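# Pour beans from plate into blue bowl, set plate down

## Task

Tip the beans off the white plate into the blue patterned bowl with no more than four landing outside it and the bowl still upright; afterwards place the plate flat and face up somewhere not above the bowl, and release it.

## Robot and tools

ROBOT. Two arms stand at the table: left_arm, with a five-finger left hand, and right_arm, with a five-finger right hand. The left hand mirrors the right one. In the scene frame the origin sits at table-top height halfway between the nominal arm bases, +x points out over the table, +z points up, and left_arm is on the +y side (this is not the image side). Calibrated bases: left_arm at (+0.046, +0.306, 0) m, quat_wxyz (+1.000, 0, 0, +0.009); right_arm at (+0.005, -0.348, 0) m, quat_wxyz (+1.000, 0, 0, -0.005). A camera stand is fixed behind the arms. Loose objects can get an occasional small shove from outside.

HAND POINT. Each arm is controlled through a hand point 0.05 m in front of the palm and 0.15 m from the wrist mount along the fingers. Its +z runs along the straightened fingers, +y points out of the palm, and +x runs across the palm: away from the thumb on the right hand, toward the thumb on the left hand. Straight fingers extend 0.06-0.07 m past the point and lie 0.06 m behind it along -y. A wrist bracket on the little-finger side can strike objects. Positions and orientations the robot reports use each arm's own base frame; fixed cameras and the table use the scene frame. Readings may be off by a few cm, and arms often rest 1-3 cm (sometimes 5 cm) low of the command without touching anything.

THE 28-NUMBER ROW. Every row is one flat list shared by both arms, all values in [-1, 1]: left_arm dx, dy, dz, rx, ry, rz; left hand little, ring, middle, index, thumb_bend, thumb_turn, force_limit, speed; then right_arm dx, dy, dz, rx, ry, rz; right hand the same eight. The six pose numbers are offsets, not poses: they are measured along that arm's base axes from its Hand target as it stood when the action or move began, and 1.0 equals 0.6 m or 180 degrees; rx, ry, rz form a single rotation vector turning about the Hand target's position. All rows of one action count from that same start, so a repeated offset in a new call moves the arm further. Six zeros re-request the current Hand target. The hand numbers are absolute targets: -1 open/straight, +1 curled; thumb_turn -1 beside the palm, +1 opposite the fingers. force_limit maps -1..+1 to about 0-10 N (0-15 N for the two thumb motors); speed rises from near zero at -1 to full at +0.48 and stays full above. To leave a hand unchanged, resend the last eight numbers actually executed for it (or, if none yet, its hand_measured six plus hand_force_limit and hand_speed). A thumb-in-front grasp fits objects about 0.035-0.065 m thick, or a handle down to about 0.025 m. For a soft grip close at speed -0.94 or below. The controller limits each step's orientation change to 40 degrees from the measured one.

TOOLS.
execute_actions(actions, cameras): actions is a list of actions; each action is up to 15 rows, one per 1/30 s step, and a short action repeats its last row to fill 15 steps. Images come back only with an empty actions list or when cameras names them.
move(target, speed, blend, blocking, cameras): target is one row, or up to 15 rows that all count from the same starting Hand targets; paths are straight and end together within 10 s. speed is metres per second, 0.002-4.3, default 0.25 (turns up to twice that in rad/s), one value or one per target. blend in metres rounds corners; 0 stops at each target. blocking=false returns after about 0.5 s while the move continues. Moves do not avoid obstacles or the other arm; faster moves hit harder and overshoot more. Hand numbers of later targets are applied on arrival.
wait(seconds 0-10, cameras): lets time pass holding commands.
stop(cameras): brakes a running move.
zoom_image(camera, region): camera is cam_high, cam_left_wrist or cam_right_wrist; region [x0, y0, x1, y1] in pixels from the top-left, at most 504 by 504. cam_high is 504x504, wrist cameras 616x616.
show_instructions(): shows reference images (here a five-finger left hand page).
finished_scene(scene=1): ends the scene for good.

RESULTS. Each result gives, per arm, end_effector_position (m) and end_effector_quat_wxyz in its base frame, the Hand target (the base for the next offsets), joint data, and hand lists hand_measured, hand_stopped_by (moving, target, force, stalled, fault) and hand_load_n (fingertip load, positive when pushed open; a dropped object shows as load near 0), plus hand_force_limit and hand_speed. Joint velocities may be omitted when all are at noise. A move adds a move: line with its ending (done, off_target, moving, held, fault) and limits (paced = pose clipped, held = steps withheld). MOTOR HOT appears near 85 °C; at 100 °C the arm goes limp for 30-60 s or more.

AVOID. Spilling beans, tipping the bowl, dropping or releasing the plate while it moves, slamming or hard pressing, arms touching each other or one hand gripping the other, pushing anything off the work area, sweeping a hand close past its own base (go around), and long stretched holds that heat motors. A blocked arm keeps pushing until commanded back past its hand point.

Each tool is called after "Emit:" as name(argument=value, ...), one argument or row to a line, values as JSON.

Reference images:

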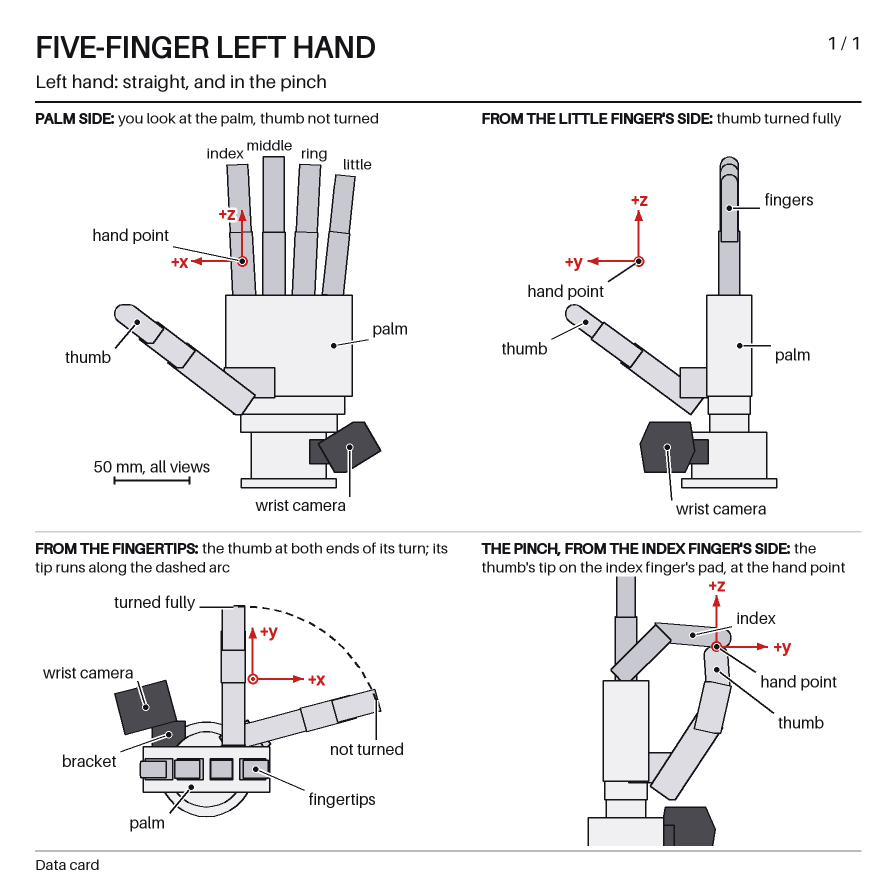

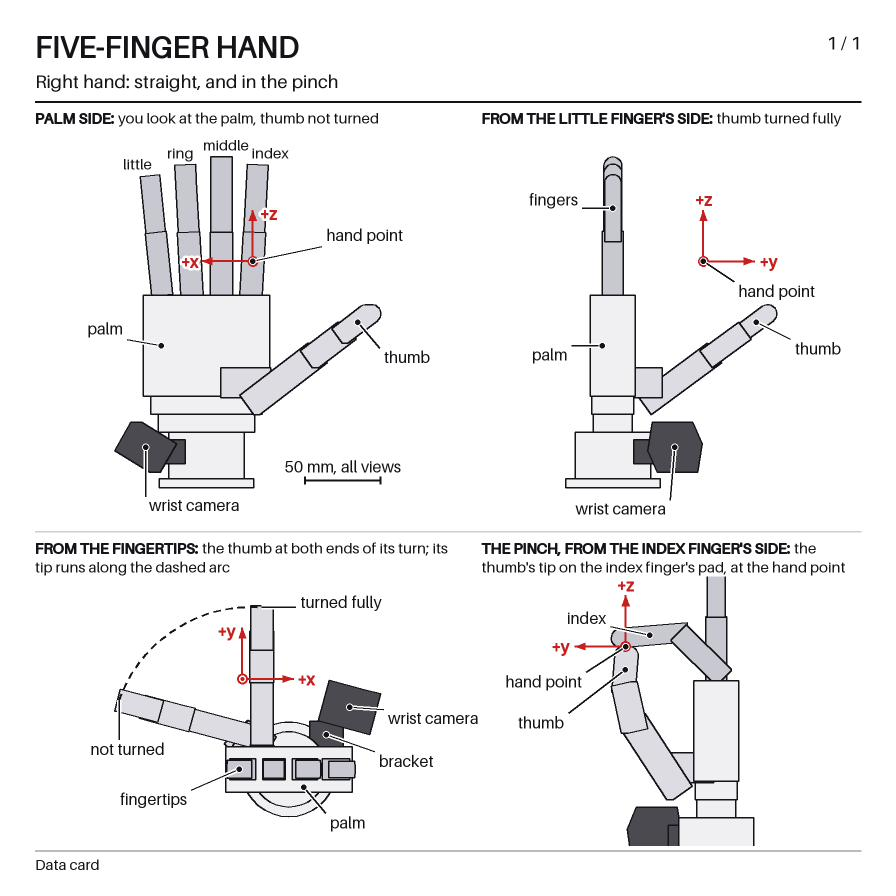

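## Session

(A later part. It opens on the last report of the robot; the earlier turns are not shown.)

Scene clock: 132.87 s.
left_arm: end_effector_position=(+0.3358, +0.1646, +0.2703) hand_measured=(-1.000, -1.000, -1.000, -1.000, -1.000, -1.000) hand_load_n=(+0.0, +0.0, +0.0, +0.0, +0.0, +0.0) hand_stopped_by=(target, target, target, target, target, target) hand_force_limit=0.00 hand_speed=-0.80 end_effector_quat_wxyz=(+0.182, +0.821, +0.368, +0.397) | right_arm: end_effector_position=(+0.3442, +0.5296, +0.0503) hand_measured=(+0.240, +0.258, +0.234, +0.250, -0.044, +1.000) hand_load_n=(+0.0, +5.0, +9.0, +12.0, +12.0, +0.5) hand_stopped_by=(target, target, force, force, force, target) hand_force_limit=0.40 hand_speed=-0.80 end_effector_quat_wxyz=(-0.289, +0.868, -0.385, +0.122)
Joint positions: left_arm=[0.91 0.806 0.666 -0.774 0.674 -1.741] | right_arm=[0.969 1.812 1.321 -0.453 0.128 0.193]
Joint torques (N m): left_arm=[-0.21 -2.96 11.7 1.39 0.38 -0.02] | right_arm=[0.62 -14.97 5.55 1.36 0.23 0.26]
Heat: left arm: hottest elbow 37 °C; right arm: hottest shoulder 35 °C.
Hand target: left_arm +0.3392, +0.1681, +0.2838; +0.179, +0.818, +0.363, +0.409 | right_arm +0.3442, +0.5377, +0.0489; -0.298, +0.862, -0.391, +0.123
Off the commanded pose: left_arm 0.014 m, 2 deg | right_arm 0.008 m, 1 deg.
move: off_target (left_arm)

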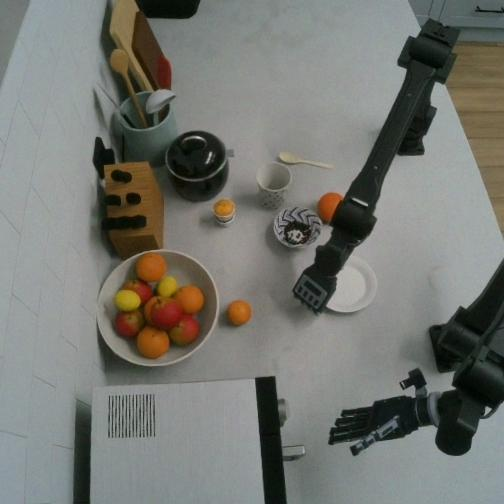

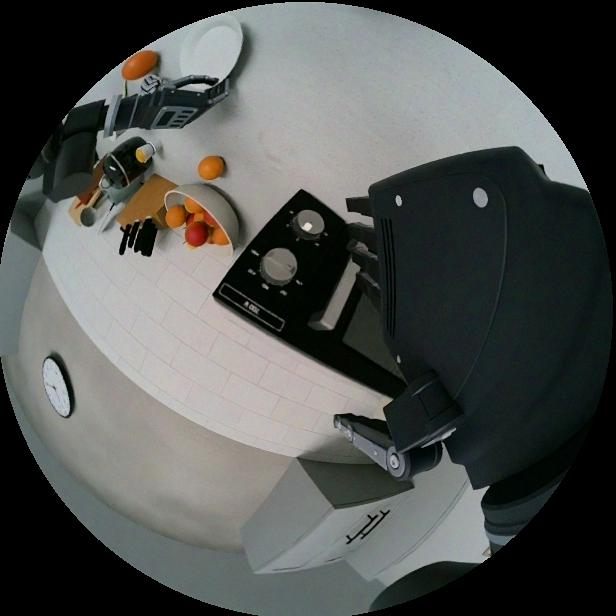

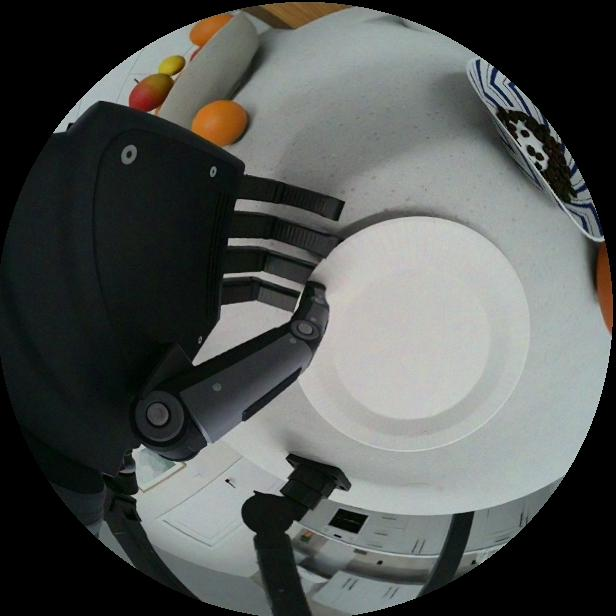

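Emit:
move(
  target=[0,0,0,0,0,0,-1,-1,-1,-1,-1,-1,0,-0.8, 0.0,0.0,-0.02,0,0,0,0.24,0.26,0.28,0.28,0.36,1,0.4,-0.8],
  speed=0.05,
  cameras=["cam_left_wrist"],
)

Emit:
zoom_image(
  camera="cam_left_wrist",
  region=[150, 0, 270, 120],
)

Scene clock: 134.17 s.
left_arm: end_effector_position=(+0.3358, +0.1646, +0.2703) hand_measured=(-1.000, -1.000, -1.000, -1.000, -1.000, -1.000) hand_load_n=(+0.0, +0.0, +0.0, +0.0, +0.0, +0.0) hand_stopped_by=(target, target, target, target, target, target) hand_force_limit=0.00 hand_speed=-0.80 end_effector_quat_wxyz=(+0.182, +0.821, +0.368, +0.397) | right_arm: end_effector_position=(+0.3452, +0.5310, +0.0437) hand_measured=(+0.240, +0.258, +0.234, +0.250, -0.044, +1.000) hand_load_n=(+0.0, +4.0, +8.0, +13.0, +12.0, +1.0) hand_stopped_by=(target, target, force, force, force, target) hand_force_limit=0.40 hand_speed=-0.80 end_effector_quat_wxyz=(-0.292, +0.867, -0.385, +0.123)
Joint positions: left_arm=[0.91 0.806 0.666 -0.774 0.674 -1.741] | right_arm=[0.969 1.821 1.311 -0.427 0.128 0.193]
Joint torques (N m): left_arm=[-0.5 -2.9 11.81 1.47 0.36 -0.04] | right_arm=[0.79 -14.1 5.01 1.39 0.22 0.25]
Heat: left arm: hottest elbow 37 °C; right arm: hottest shoulder 35 °C.
Hand target: left_arm +0.3392, +0.1681, +0.2838; +0.179, +0.818, +0.363, +0.409 | right_arm +0.3442, +0.5378, +0.0369; -0.298, +0.862, -0.391, +0.123
Off the commanded pose: left_arm 0.014 m, 2 deg | right_arm 0.010 m, 1 deg.
move: off_target (left_arm)
Images, in order (width x height): cam_left_wrist 616x616.

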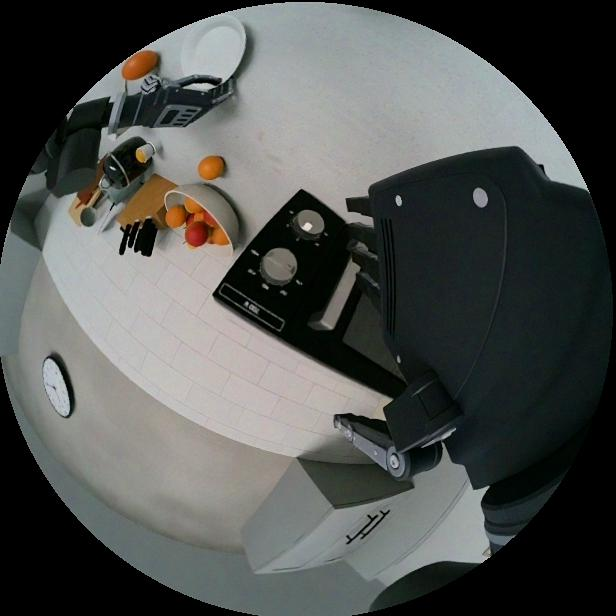

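Scaled by 4.200 from the camera's 616x616 image, which has a finer 880x880 frame.

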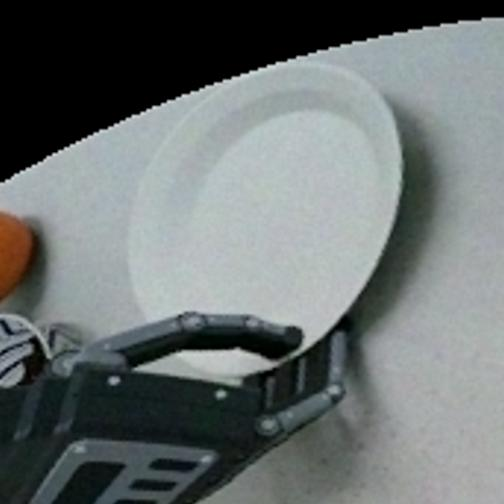

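Emit:
move(
  target=[
    [0,0,0,0,0,0,-1,-1,-1,-1,-1,-1,0,-0.8, 0.0,0.0,-0.006,0,0,0,0.24,0.26,0.28,0.28,0.36,1,0.4,-0.8],
    [0,0,0,0,0,0,-1,-1,-1,-1,-1,-1,0,-0.8, 0.0,0.0,-0.006,0,0,0,0.24,0.26,0.28,0.28,-0.6,1,0.4,-0.6],
  ],
  speed=0.05,
  cameras=["all"],
)

Emit:
zoom_image(
  camera="cam_left_wrist",
  region=[150, 0, 270, 120],
)

Scene clock: 136.47 s.
left_arm: end_effector_position=(+0.3358, +0.1646, +0.2703) hand_measured=(-1.000, -1.000, -1.000, -1.000, -1.000, -1.000) hand_load_n=(+0.0, +0.0, -0.5, +0.0, +0.0, +0.0) hand_stopped_by=(target, target, target, target, target, target) hand_force_limit=0.00 hand_speed=-0.80 end_effector_quat_wxyz=(+0.182, +0.821, +0.368, +0.397) | right_arm: end_effector_position=(+0.3466, +0.5325, +0.0438) hand_measured=(+0.240, +0.258, +0.234, +0.250, -0.136, +1.000) hand_load_n=(+0.0, +3.0, +6.5, +10.5, -16.5, -1.0) hand_stopped_by=(target, target, force, force, moving, target) hand_force_limit=0.40 hand_speed=-0.60 end_effector_quat_wxyz=(-0.297, +0.865, -0.385, +0.125)
Joint positions: left_arm=[0.91 0.806 0.666 -0.774 0.674 -1.741] | right_arm=[0.969 1.821 1.309 -0.415 0.13 0.193]
Joint torques (N m): left_arm=[-0.56 -2.9 11.81 1.37 0.37 -0.05] | right_arm=[0.67 -13.63 5.12 1.18 0.22 0.24]
Heat: left arm: hottest elbow 37 °C; right arm: hottest shoulder 35 °C.
Hand target: left_arm +0.3392, +0.1681, +0.2838; +0.179, +0.818, +0.363, +0.409 | right_arm +0.3443, +0.5378, +0.0334; -0.298, +0.862, -0.391, +0.123
Off the commanded pose: left_arm 0.014 m, 2 deg | right_arm 0.012 m, 1 deg.
move: off_target (left_arm, right_arm); target 2's new numbers were sent with right_arm's hand 0.012 m and 1 deg from that target

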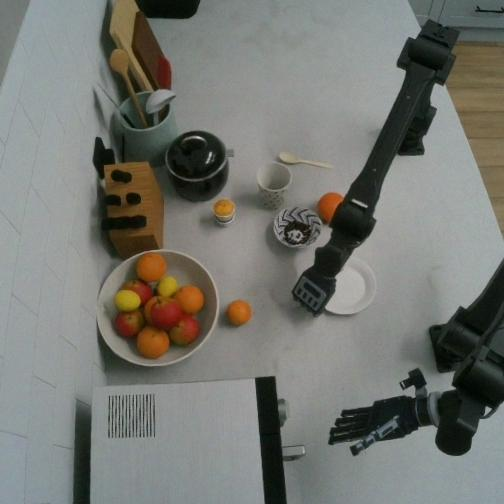

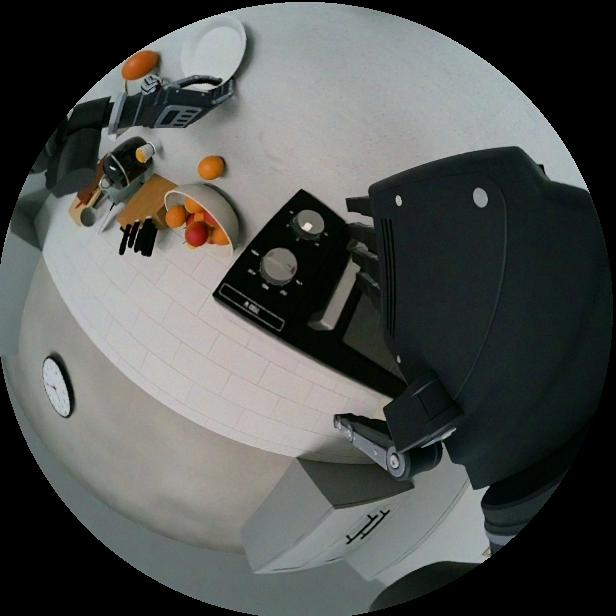

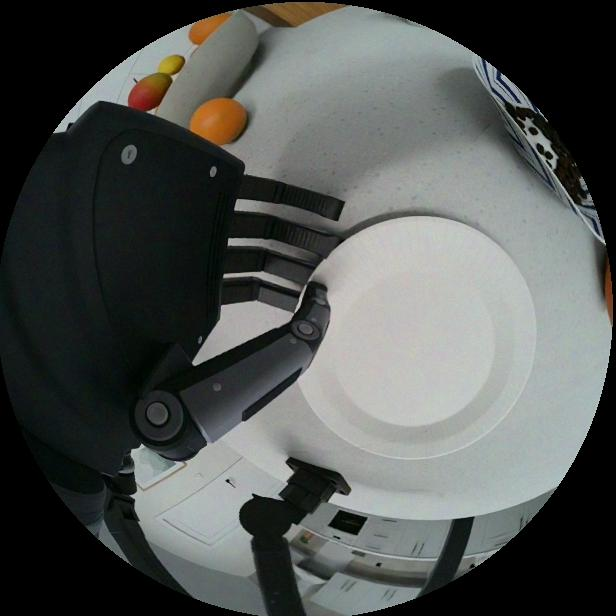

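Scaled by 4.200 from the camera's 616x616 image, which has a finer 880x880 frame.

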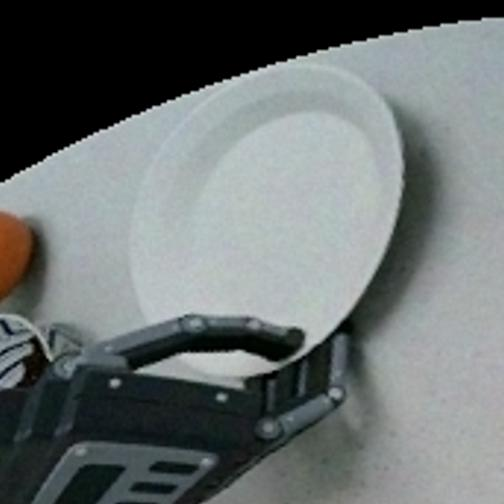

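Emit:
wait(
  seconds=1.5,
  cameras=["all"],
)

Emit:
zoom_image(
  camera="cam_left_wrist",
  region=[150, 0, 270, 120],
)

Scene clock: 138.20 s.
left_arm: end_effector_position=(+0.3358, +0.1646, +0.2703) hand_measured=(-1.000, -1.000, -1.000, -1.000, -1.000, -1.000) hand_load_n=(+0.0, +0.0, +0.0, +0.0, +0.0, +0.0) hand_stopped_by=(target, target, target, target, target, target) hand_force_limit=0.00 hand_speed=-0.80 end_effector_quat_wxyz=(+0.182, +0.821, +0.368, +0.397) | right_arm: end_effector_position=(+0.3463, +0.5327, +0.0439) hand_measured=(+0.240, +0.258, +0.234, +0.250, -0.132, +1.000) hand_load_n=(+0.0, +3.0, +6.5, +11.0, -15.0, -1.0) hand_stopped_by=(target, target, force, force, stalled, target) hand_force_limit=0.40 hand_speed=-0.60 end_effector_quat_wxyz=(-0.297, +0.865, -0.385, +0.124)
Joint positions: left_arm=[0.91 0.806 0.666 -0.774 0.674 -1.741] | right_arm=[0.969 1.821 1.309 -0.415 0.128 0.193]
Joint torques (N m): left_arm=[-0.32 -2.78 11.74 1.4 0.37 -0.01] | right_arm=[0.44 -13.86 4.98 1.33 0.2 0.23]
Heat: left arm: hottest elbow 37 °C; right arm: hottest shoulder 35 °C.
Hand target: left_arm +0.3392, +0.1681, +0.2838; +0.179, +0.818, +0.363, +0.409 | right_arm +0.3443, +0.5378, +0.0334; -0.298, +0.862, -0.391, +0.123
Off the commanded pose: left_arm 0.014 m, 2 deg | right_arm 0.012 m, 1 deg.
wait: 1.50 s; at rest from the start

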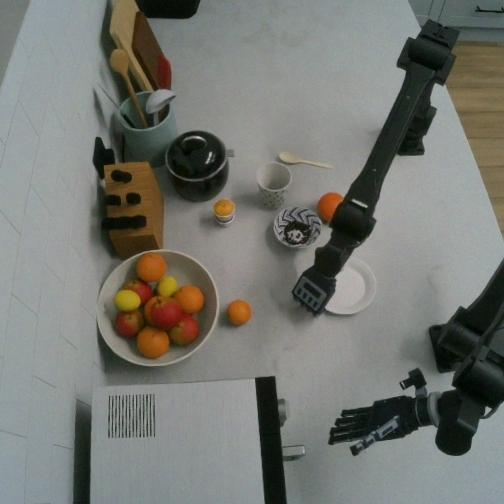

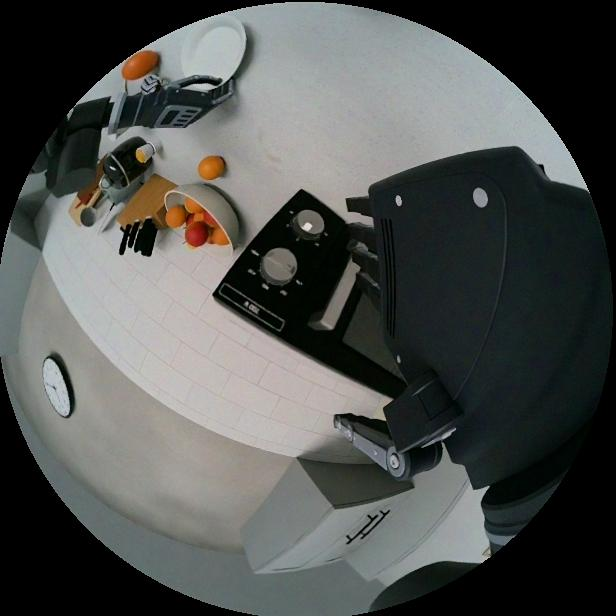

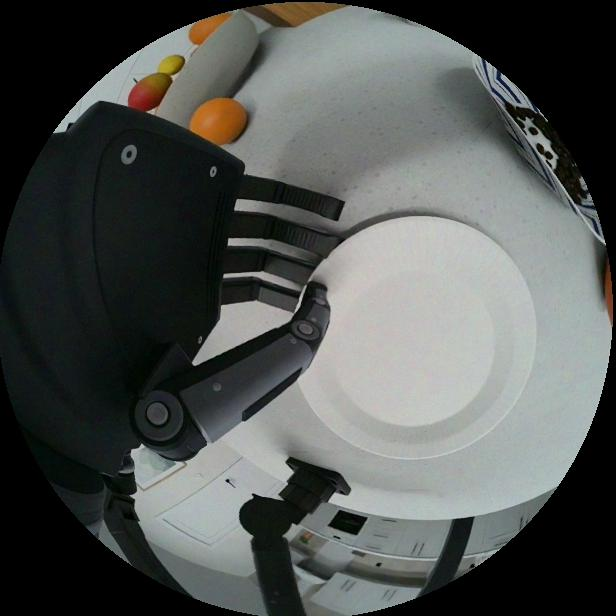

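Scaled by 4.200 from the camera's 616x616 image, which has a finer 880x880 frame.

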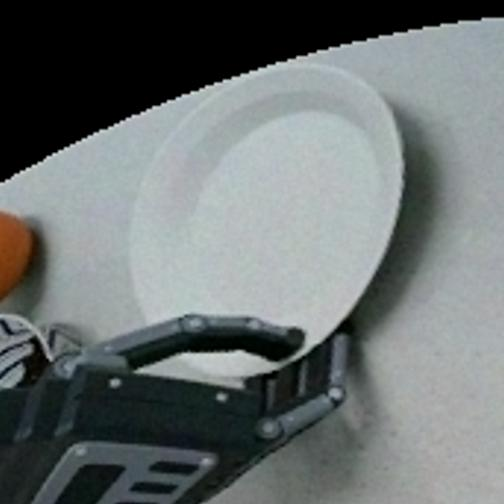

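Emit:
move(
  target=[
    [0,0,0,0,0,0,-1,-1,-1,-1,-1,-1,0,-0.8, 0.0,0.0,0.0,0,0,0,0.2,0.2,0.2,0.2,-0.1,1,0.4,-0.6],
    [0,0,0,0,0,0,-1,-1,-1,-1,-1,-1,0,-0.8, 0.0,0.0,0.01,0,0,0,0.12,0.12,0.12,0.12,-0.1,1,0.4,-0.6],
  ],
  speed=0.05,
  cameras=["all"],
)

Emit:
zoom_image(
  camera="cam_left_wrist",
  region=[150, 0, 270, 120],
)

Emit:
zoom_image(
  camera="cam_right_wrist",
  region=[200, 180, 500, 480],
)

Scene clock: 143.50 s.
left_arm: end_effector_position=(+0.3358, +0.1646, +0.2703) hand_measured=(-1.000, -1.000, -1.000, -1.000, -1.000, -1.000) hand_load_n=(+0.0, +0.0, +0.0, +0.0, +0.0, +0.0) hand_stopped_by=(target, target, target, target, target, target) hand_force_limit=0.00 hand_speed=-0.80 end_effector_quat_wxyz=(+0.182, +0.821, +0.368, +0.397) | right_arm: end_effector_position=(+0.3461, +0.5335, +0.0464) hand_measured=(+0.120, +0.120, +0.120, +0.120, -0.100, +1.000) hand_load_n=(+0.0, +0.0, -1.5, +0.0, +0.0, +0.0) hand_stopped_by=(target, target, target, target, target, target) hand_force_limit=0.40 hand_speed=-0.60 end_effector_quat_wxyz=(-0.300, +0.862, -0.390, +0.122)
Joint positions: left_arm=[0.91 0.806 0.666 -0.774 0.674 -1.741] | right_arm=[0.969 1.817 1.307 -0.413 0.128 0.205]
Joint torques (N m): left_arm=[-0.38 -3.08 11.64 1.33 0.37 -0.03] | right_arm=[0.03 -13.63 5.6 0.91 0.24 0.2]
Heat: left arm: hottest elbow 37 °C; right arm: hottest shoulder 35 °C.
Hand target: left_arm +0.3392, +0.1681, +0.2838; +0.179, +0.818, +0.363, +0.409 | right_arm +0.3442, +0.5378, +0.0393; -0.298, +0.862, -0.391, +0.123
Off the commanded pose: left_arm 0.014 m, 2 deg | right_arm 0.008 m, 0 deg.
move: off_target (left_arm)

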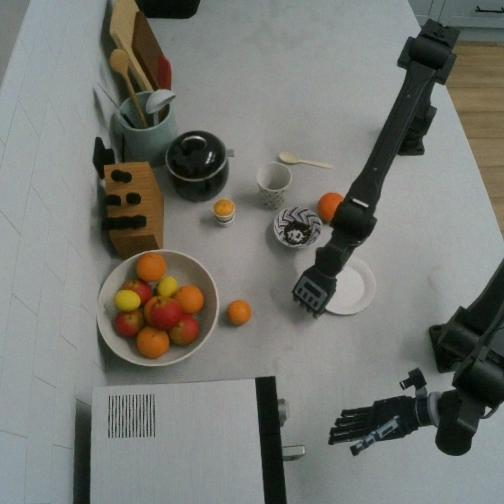

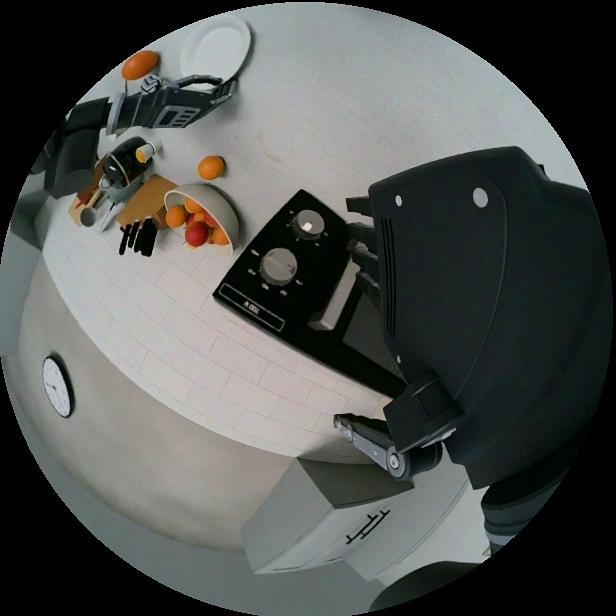

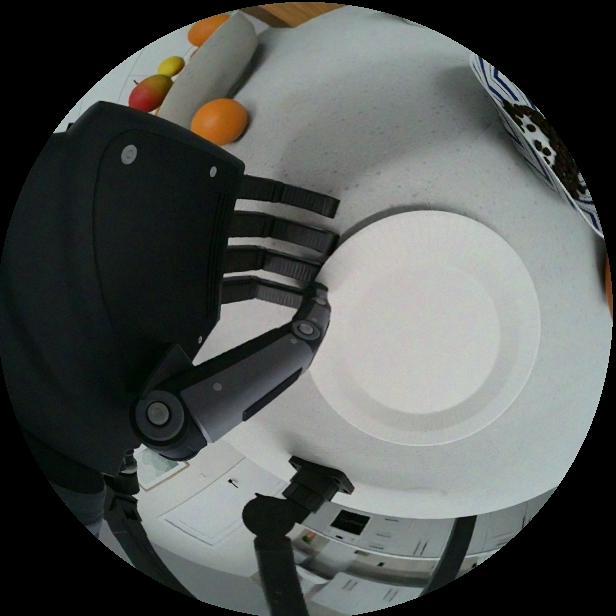

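Scaled by 4.200 from the camera's 616x616 image, which has a finer 880x880 frame.

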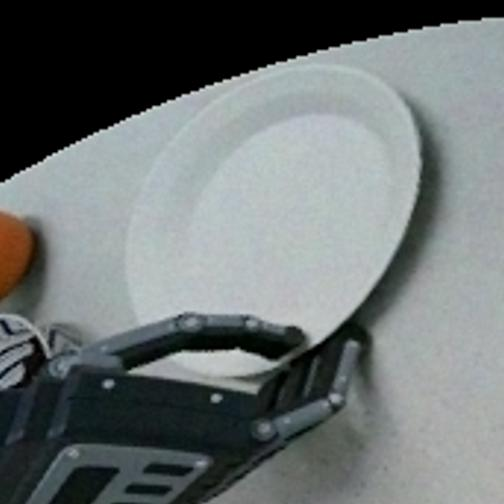

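Scaled by 1.680 from the camera's 616x616 image, which has a finer 880x880 frame.

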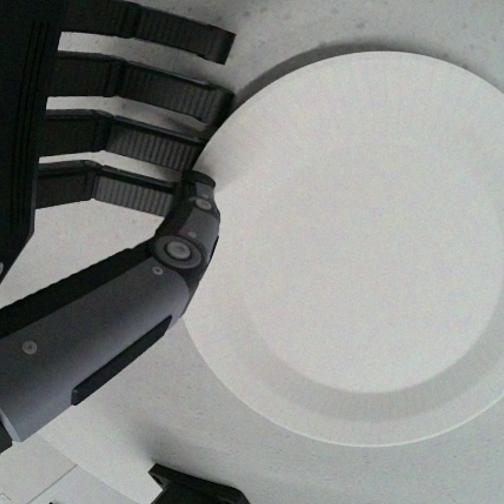

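Emit:
move(
  target=[0,0,0,0,0,0,-1,-1,-1,-1,-1,-1,0,-0.8, 0.0,0.0,0.003,0,0,0,0.12,0.12,0.13,0.12,-0.8,1,0.4,-0.4],
  speed=0.05,
  cameras=["all"],
)

Emit:
zoom_image(
  camera="cam_right_wrist",
  region=[200, 180, 500, 480],
)

Scene clock: 145.57 s.
left_arm: end_effector_position=(+0.3358, +0.1646, +0.2703) hand_measured=(-1.000, -1.000, -1.000, -1.000, -1.000, -1.000) hand_load_n=(+0.0, +0.0, +0.0, +0.5, +0.0, +0.0) hand_stopped_by=(target, target, target, target, target, target) hand_force_limit=0.00 hand_speed=-0.80 end_effector_quat_wxyz=(+0.182, +0.821, +0.368, +0.397) | right_arm: end_effector_position=(+0.3461, +0.5335, +0.0464) hand_measured=(+0.120, +0.120, +0.130, +0.120, -0.800, +1.000) hand_load_n=(+0.0, +0.5, -0.5, +0.0, +0.0, +0.0) hand_stopped_by=(target, target, target, target, target, target) hand_force_limit=0.40 hand_speed=-0.40 end_effector_quat_wxyz=(-0.300, +0.862, -0.390, +0.122)
Joint positions: left_arm=[0.91 0.806 0.666 -0.774 0.674 -1.741] | right_arm=[0.969 1.817 1.307 -0.413 0.128 0.205]
Joint torques (N m): left_arm=[-0.38 -3.19 11.66 1.2 0.4 -0.04] | right_arm=[0.73 -13.98 5.78 0.69 0.23 0.21]
Heat: left arm: hottest elbow 37 °C; right arm: hottest shoulder 35 °C.
Hand target: left_arm +0.3392, +0.1681, +0.2838; +0.179, +0.818, +0.363, +0.409 | right_arm +0.3443, +0.5378, +0.0412; -0.298, +0.862, -0.391, +0.123
Off the commanded pose: left_arm 0.014 m, 2 deg | right_arm 0.007 m, 0 deg.
move: off_target (left_arm)

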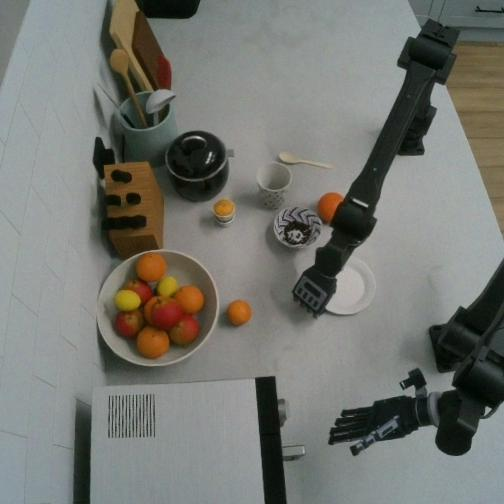

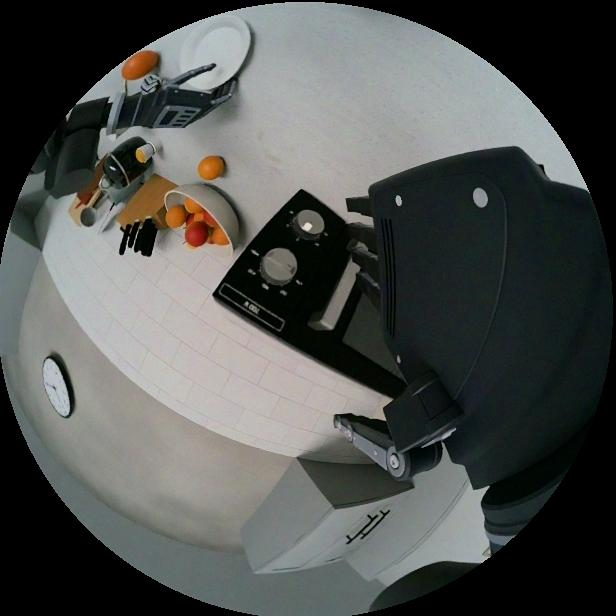

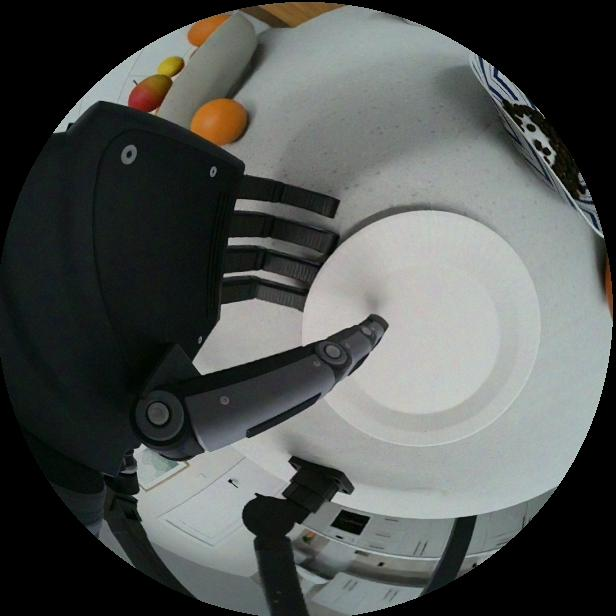

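Scaled by 1.680 from the camera's 616x616 image, which has a finer 880x880 frame.

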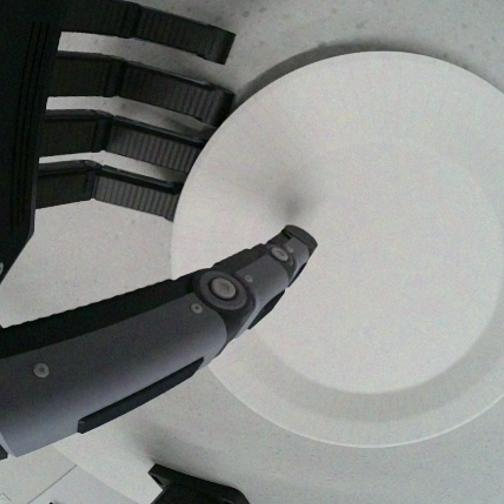

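Emit:
move(
  target=[0,0,0,0,0,0,-1,-1,-1,-1,-1,-1,0,-0.8, 0.0,0.0,0.0,0,0,0,0.12,0.12,0.13,0.12,-0.8,-1,0.4,-0.2],
  speed=0.05,
  cameras=["all"],
)

Emit:
zoom_image(
  camera="cam_right_wrist",
  region=[200, 180, 500, 480],
)

Scene clock: 147.90 s.
left_arm: end_effector_position=(+0.3358, +0.1646, +0.2703) hand_measured=(-1.000, -1.000, -1.000, -1.000, -1.000, -1.000) hand_load_n=(+0.0, +0.0, +0.0, +0.0, +0.0, +0.0) hand_stopped_by=(target, target, target, target, target, target) hand_force_limit=0.00 hand_speed=-0.80 end_effector_quat_wxyz=(+0.182, +0.821, +0.368, +0.397) | right_arm: end_effector_position=(+0.3461, +0.5336, +0.0464) hand_measured=(+0.120, +0.120, +0.130, +0.120, -0.800, -1.000) hand_load_n=(+0.0, +0.0, -0.5, +0.0, +0.0, +0.0) hand_stopped_by=(target, target, target, target, target, target) hand_force_limit=0.40 hand_speed=-0.20 end_effector_quat_wxyz=(-0.300, +0.862, -0.391, +0.122)
Joint positions: left_arm=[0.91 0.806 0.666 -0.774 0.674 -1.741] | right_arm=[0.969 1.817 1.307 -0.413 0.128 0.206]
Joint torques (N m): left_arm=[-0.85 -3.49 11.63 1.36 0.38 -0.05] | right_arm=[-0.03 -13.92 5.85 0.88 0.18 0.23]
Heat: left arm: hottest elbow 37 °C; right arm: hottest shoulder 35 °C.
Hand target: left_arm +0.3392, +0.1681, +0.2838; +0.179, +0.818, +0.363, +0.409 | right_arm +0.3443, +0.5378, +0.0412; -0.298, +0.862, -0.391, +0.123
Off the commanded pose: left_arm 0.014 m, 2 deg | right_arm 0.007 m, 0 deg.
move: off_target (left_arm)

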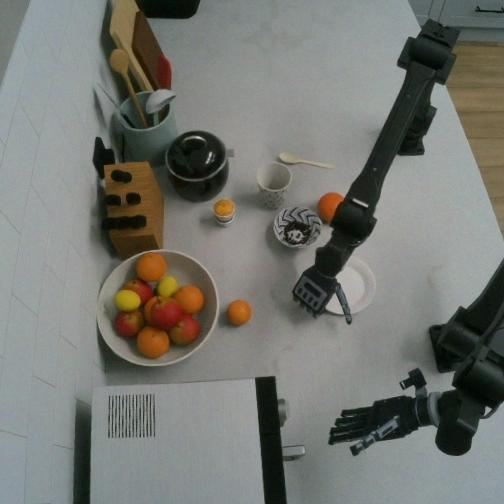

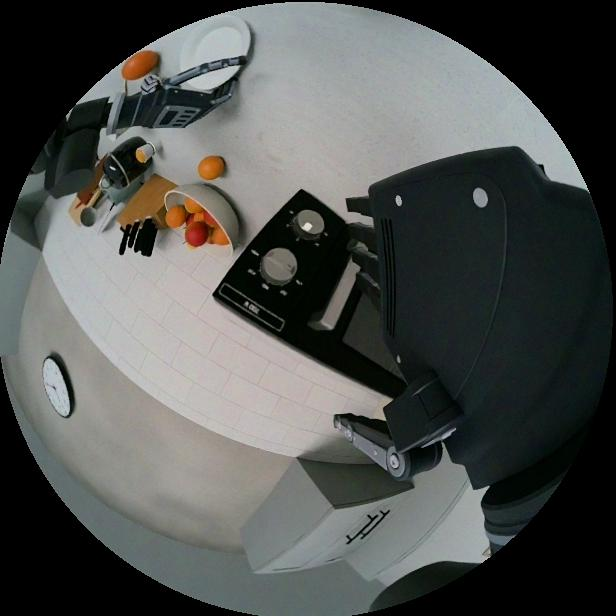

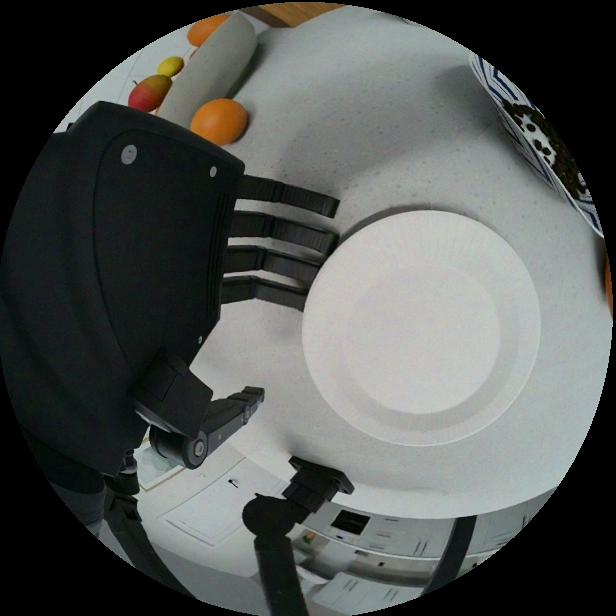

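Scaled by 1.680 from the camera's 616x616 image, which has a finer 880x880 frame.

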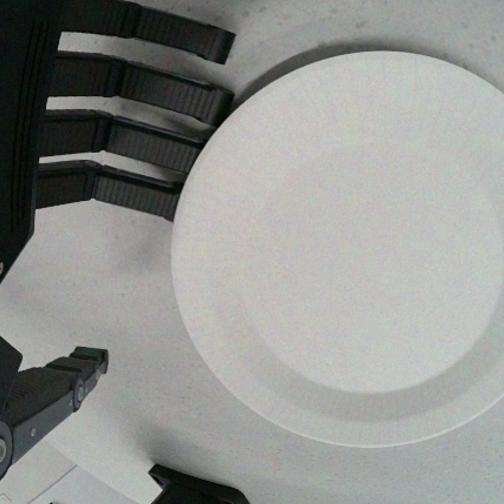

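Emit:
move(
  target=[
    [0,0,0,0,0,0,-1,-1,-1,-1,-1,-1,0,-0.8, 0.055,0.043,0.003,0,0,0,0.12,0.12,0.13,0.12,-0.8,-1,0.4,-0.2],
    [0,0,0,0,0,0,-1,-1,-1,-1,-1,-1,0,-0.8, 0.075,0.06,0.15,0,0,0,0.12,0.12,0.13,0.12,-0.8,-1,0.4,-0.2],
  ],
  speed=[0.08,0.2],
  cameras=["all"],
)

Emit:
zoom_image(
  camera="cam_high",
  region=[220, 160, 420, 360],
)

Emit:
zoom_image(
  camera="cam_left_wrist",
  region=[100, 0, 300, 200],
)

Scene clock: 150.60 s.
left_arm: end_effector_position=(+0.3358, +0.1646, +0.2703) hand_measured=(-1.000, -1.000, -1.000, -1.000, -1.000, -1.000) hand_load_n=(+0.0, +0.0, +0.0, +0.0, +0.0, +0.0) hand_stopped_by=(target, target, target, target, target, target) hand_force_limit=0.00 hand_speed=-0.80 end_effector_quat_wxyz=(+0.182, +0.821, +0.368, +0.397) | right_arm: end_effector_position=(+0.3699, +0.5623, +0.0960) hand_measured=(+0.120, +0.120, +0.130, +0.120, -0.800, -1.000) hand_load_n=(+0.0, +0.0, +0.0, +0.0, +0.0, +0.0) hand_stopped_by=(target, target, target, target, target, target) hand_force_limit=0.40 hand_speed=-0.20 end_effector_quat_wxyz=(-0.270, +0.873, -0.390, +0.115)
Joint positions: left_arm=[0.91 0.806 0.666 -0.774 0.674 -1.741] | right_arm=[0.962 1.886 1.573 -0.674 0.119 0.196]
Joint torques (N m): left_arm=[-0.44 -2.78 11.82 1.47 0.38 -0.01] | right_arm=[-0.85 -17.96 10 0.25 -0.06 -0.01]
Heat: left arm: hottest elbow 37 °C; right arm: hottest shoulder 35 °C.
Hand target: left_arm +0.3392, +0.1681, +0.2838; +0.179, +0.818, +0.363, +0.409 | right_arm +0.3893, +0.5737, +0.1312; -0.298, +0.862, -0.391, +0.123
Off the commanded pose: left_arm 0.014 m, 2 deg | right_arm 0.042 m, 4 deg.
move: off_target (left_arm, right_arm)

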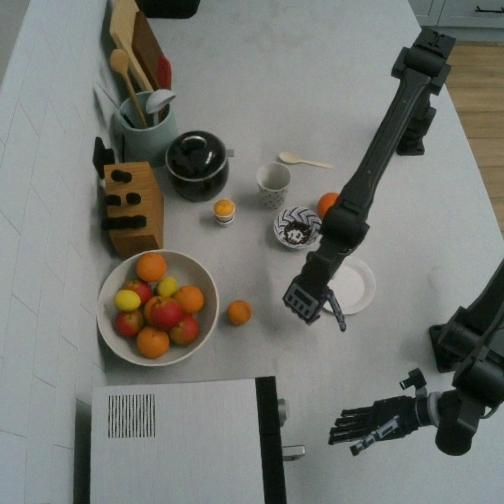

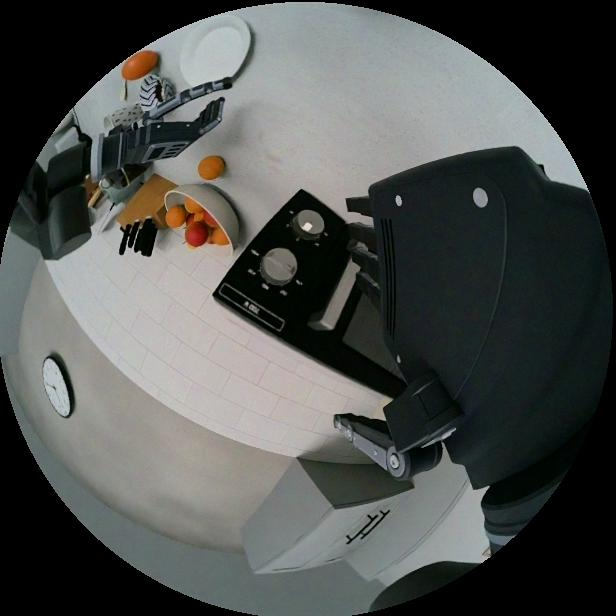

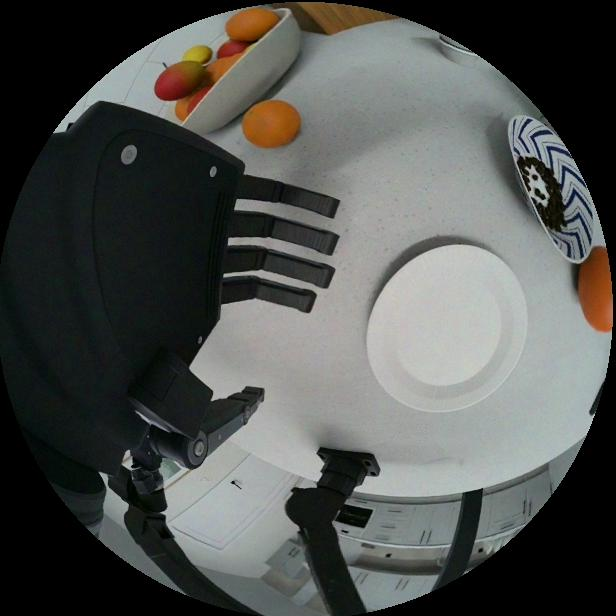

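Scaled by 2.520 from the camera's 504x504 image, which has a finer 720x720 frame.

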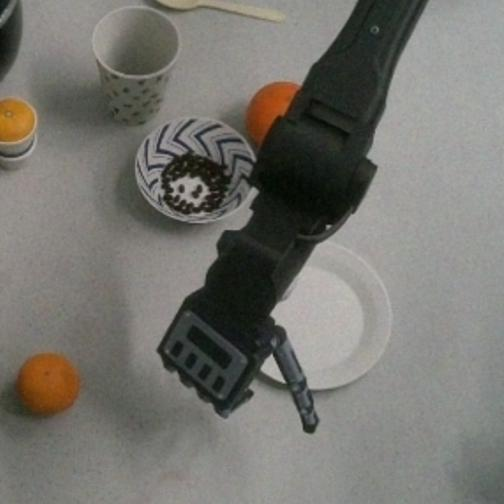

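Scaled by 2.520 from the camera's 616x616 image, which has a finer 880x880 frame.

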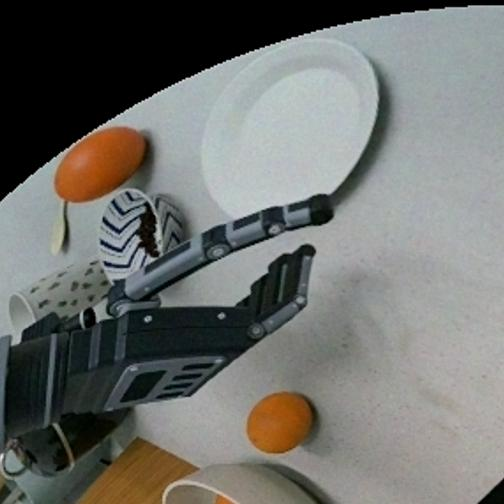

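Emit:
wait(
  seconds=0,
  cameras=["cam_high"],
)

Scene clock: 150.97 s.
left_arm: end_effector_position=(+0.3358, +0.1646, +0.2703) hand_measured=(-1.000, -1.000, -1.000, -1.000, -1.000, -1.000) hand_load_n=(+0.0, +0.0, +0.0, +0.0, +0.0, +0.0) hand_stopped_by=(target, target, target, target, target, target) hand_force_limit=0.00 hand_speed=-0.80 end_effector_quat_wxyz=(+0.182, +0.821, +0.368, +0.397) | right_arm: end_effector_position=(+0.3699, +0.5623, +0.0960) hand_measured=(+0.120, +0.120, +0.130, +0.120, -0.800, -1.000) hand_load_n=(+0.0, +0.0, +0.0, +0.0, +0.0, +0.0) hand_stopped_by=(target, target, target, target, target, target) hand_force_limit=0.40 hand_speed=-0.20 end_effector_quat_wxyz=(-0.270, +0.873, -0.390, +0.115)
Joint positions: left_arm=[0.91 0.806 0.666 -0.774 0.674 -1.741] | right_arm=[0.962 1.886 1.573 -0.674 0.119 0.196]
Joint torques (N m): left_arm=[-0.62 -3.31 11.74 1.36 0.38 -0.01] | right_arm=[-0.62 -18.02 9.72 0.16 -0.03 0.02]
Heat: left arm: hottest elbow 37 °C; right arm: hottest shoulder 34 °C.
Hand target: left_arm +0.3392, +0.1681, +0.2838; +0.179, +0.818, +0.363, +0.409 | right_arm +0.3893, +0.5737, +0.1312; -0.298, +0.862, -0.391, +0.123
Off the commanded pose: left_arm 0.014 m, 2 deg | right_arm 0.042 m, 4 deg.
Images, in order (width x height): cam_high 504x504.

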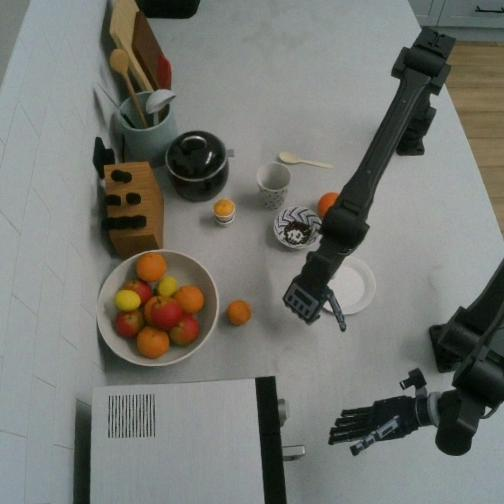

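Emit:
zoom_image(
  camera="cam_high",
  region=[250, 180, 400, 340],
)

Scaled by 3.150 from the camera's 504x504 image, which has a finer 720x720 frame.

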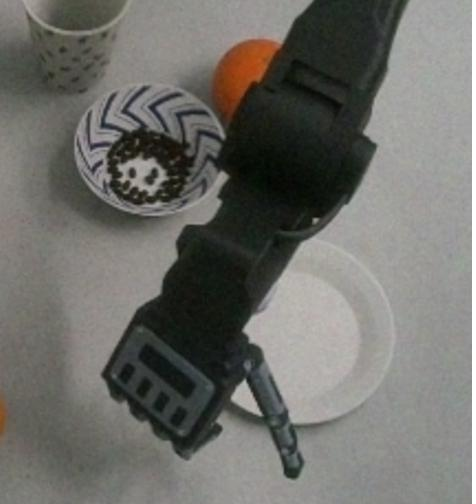

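Emit:
finished_scene(
)

The scene is finished: the task was done.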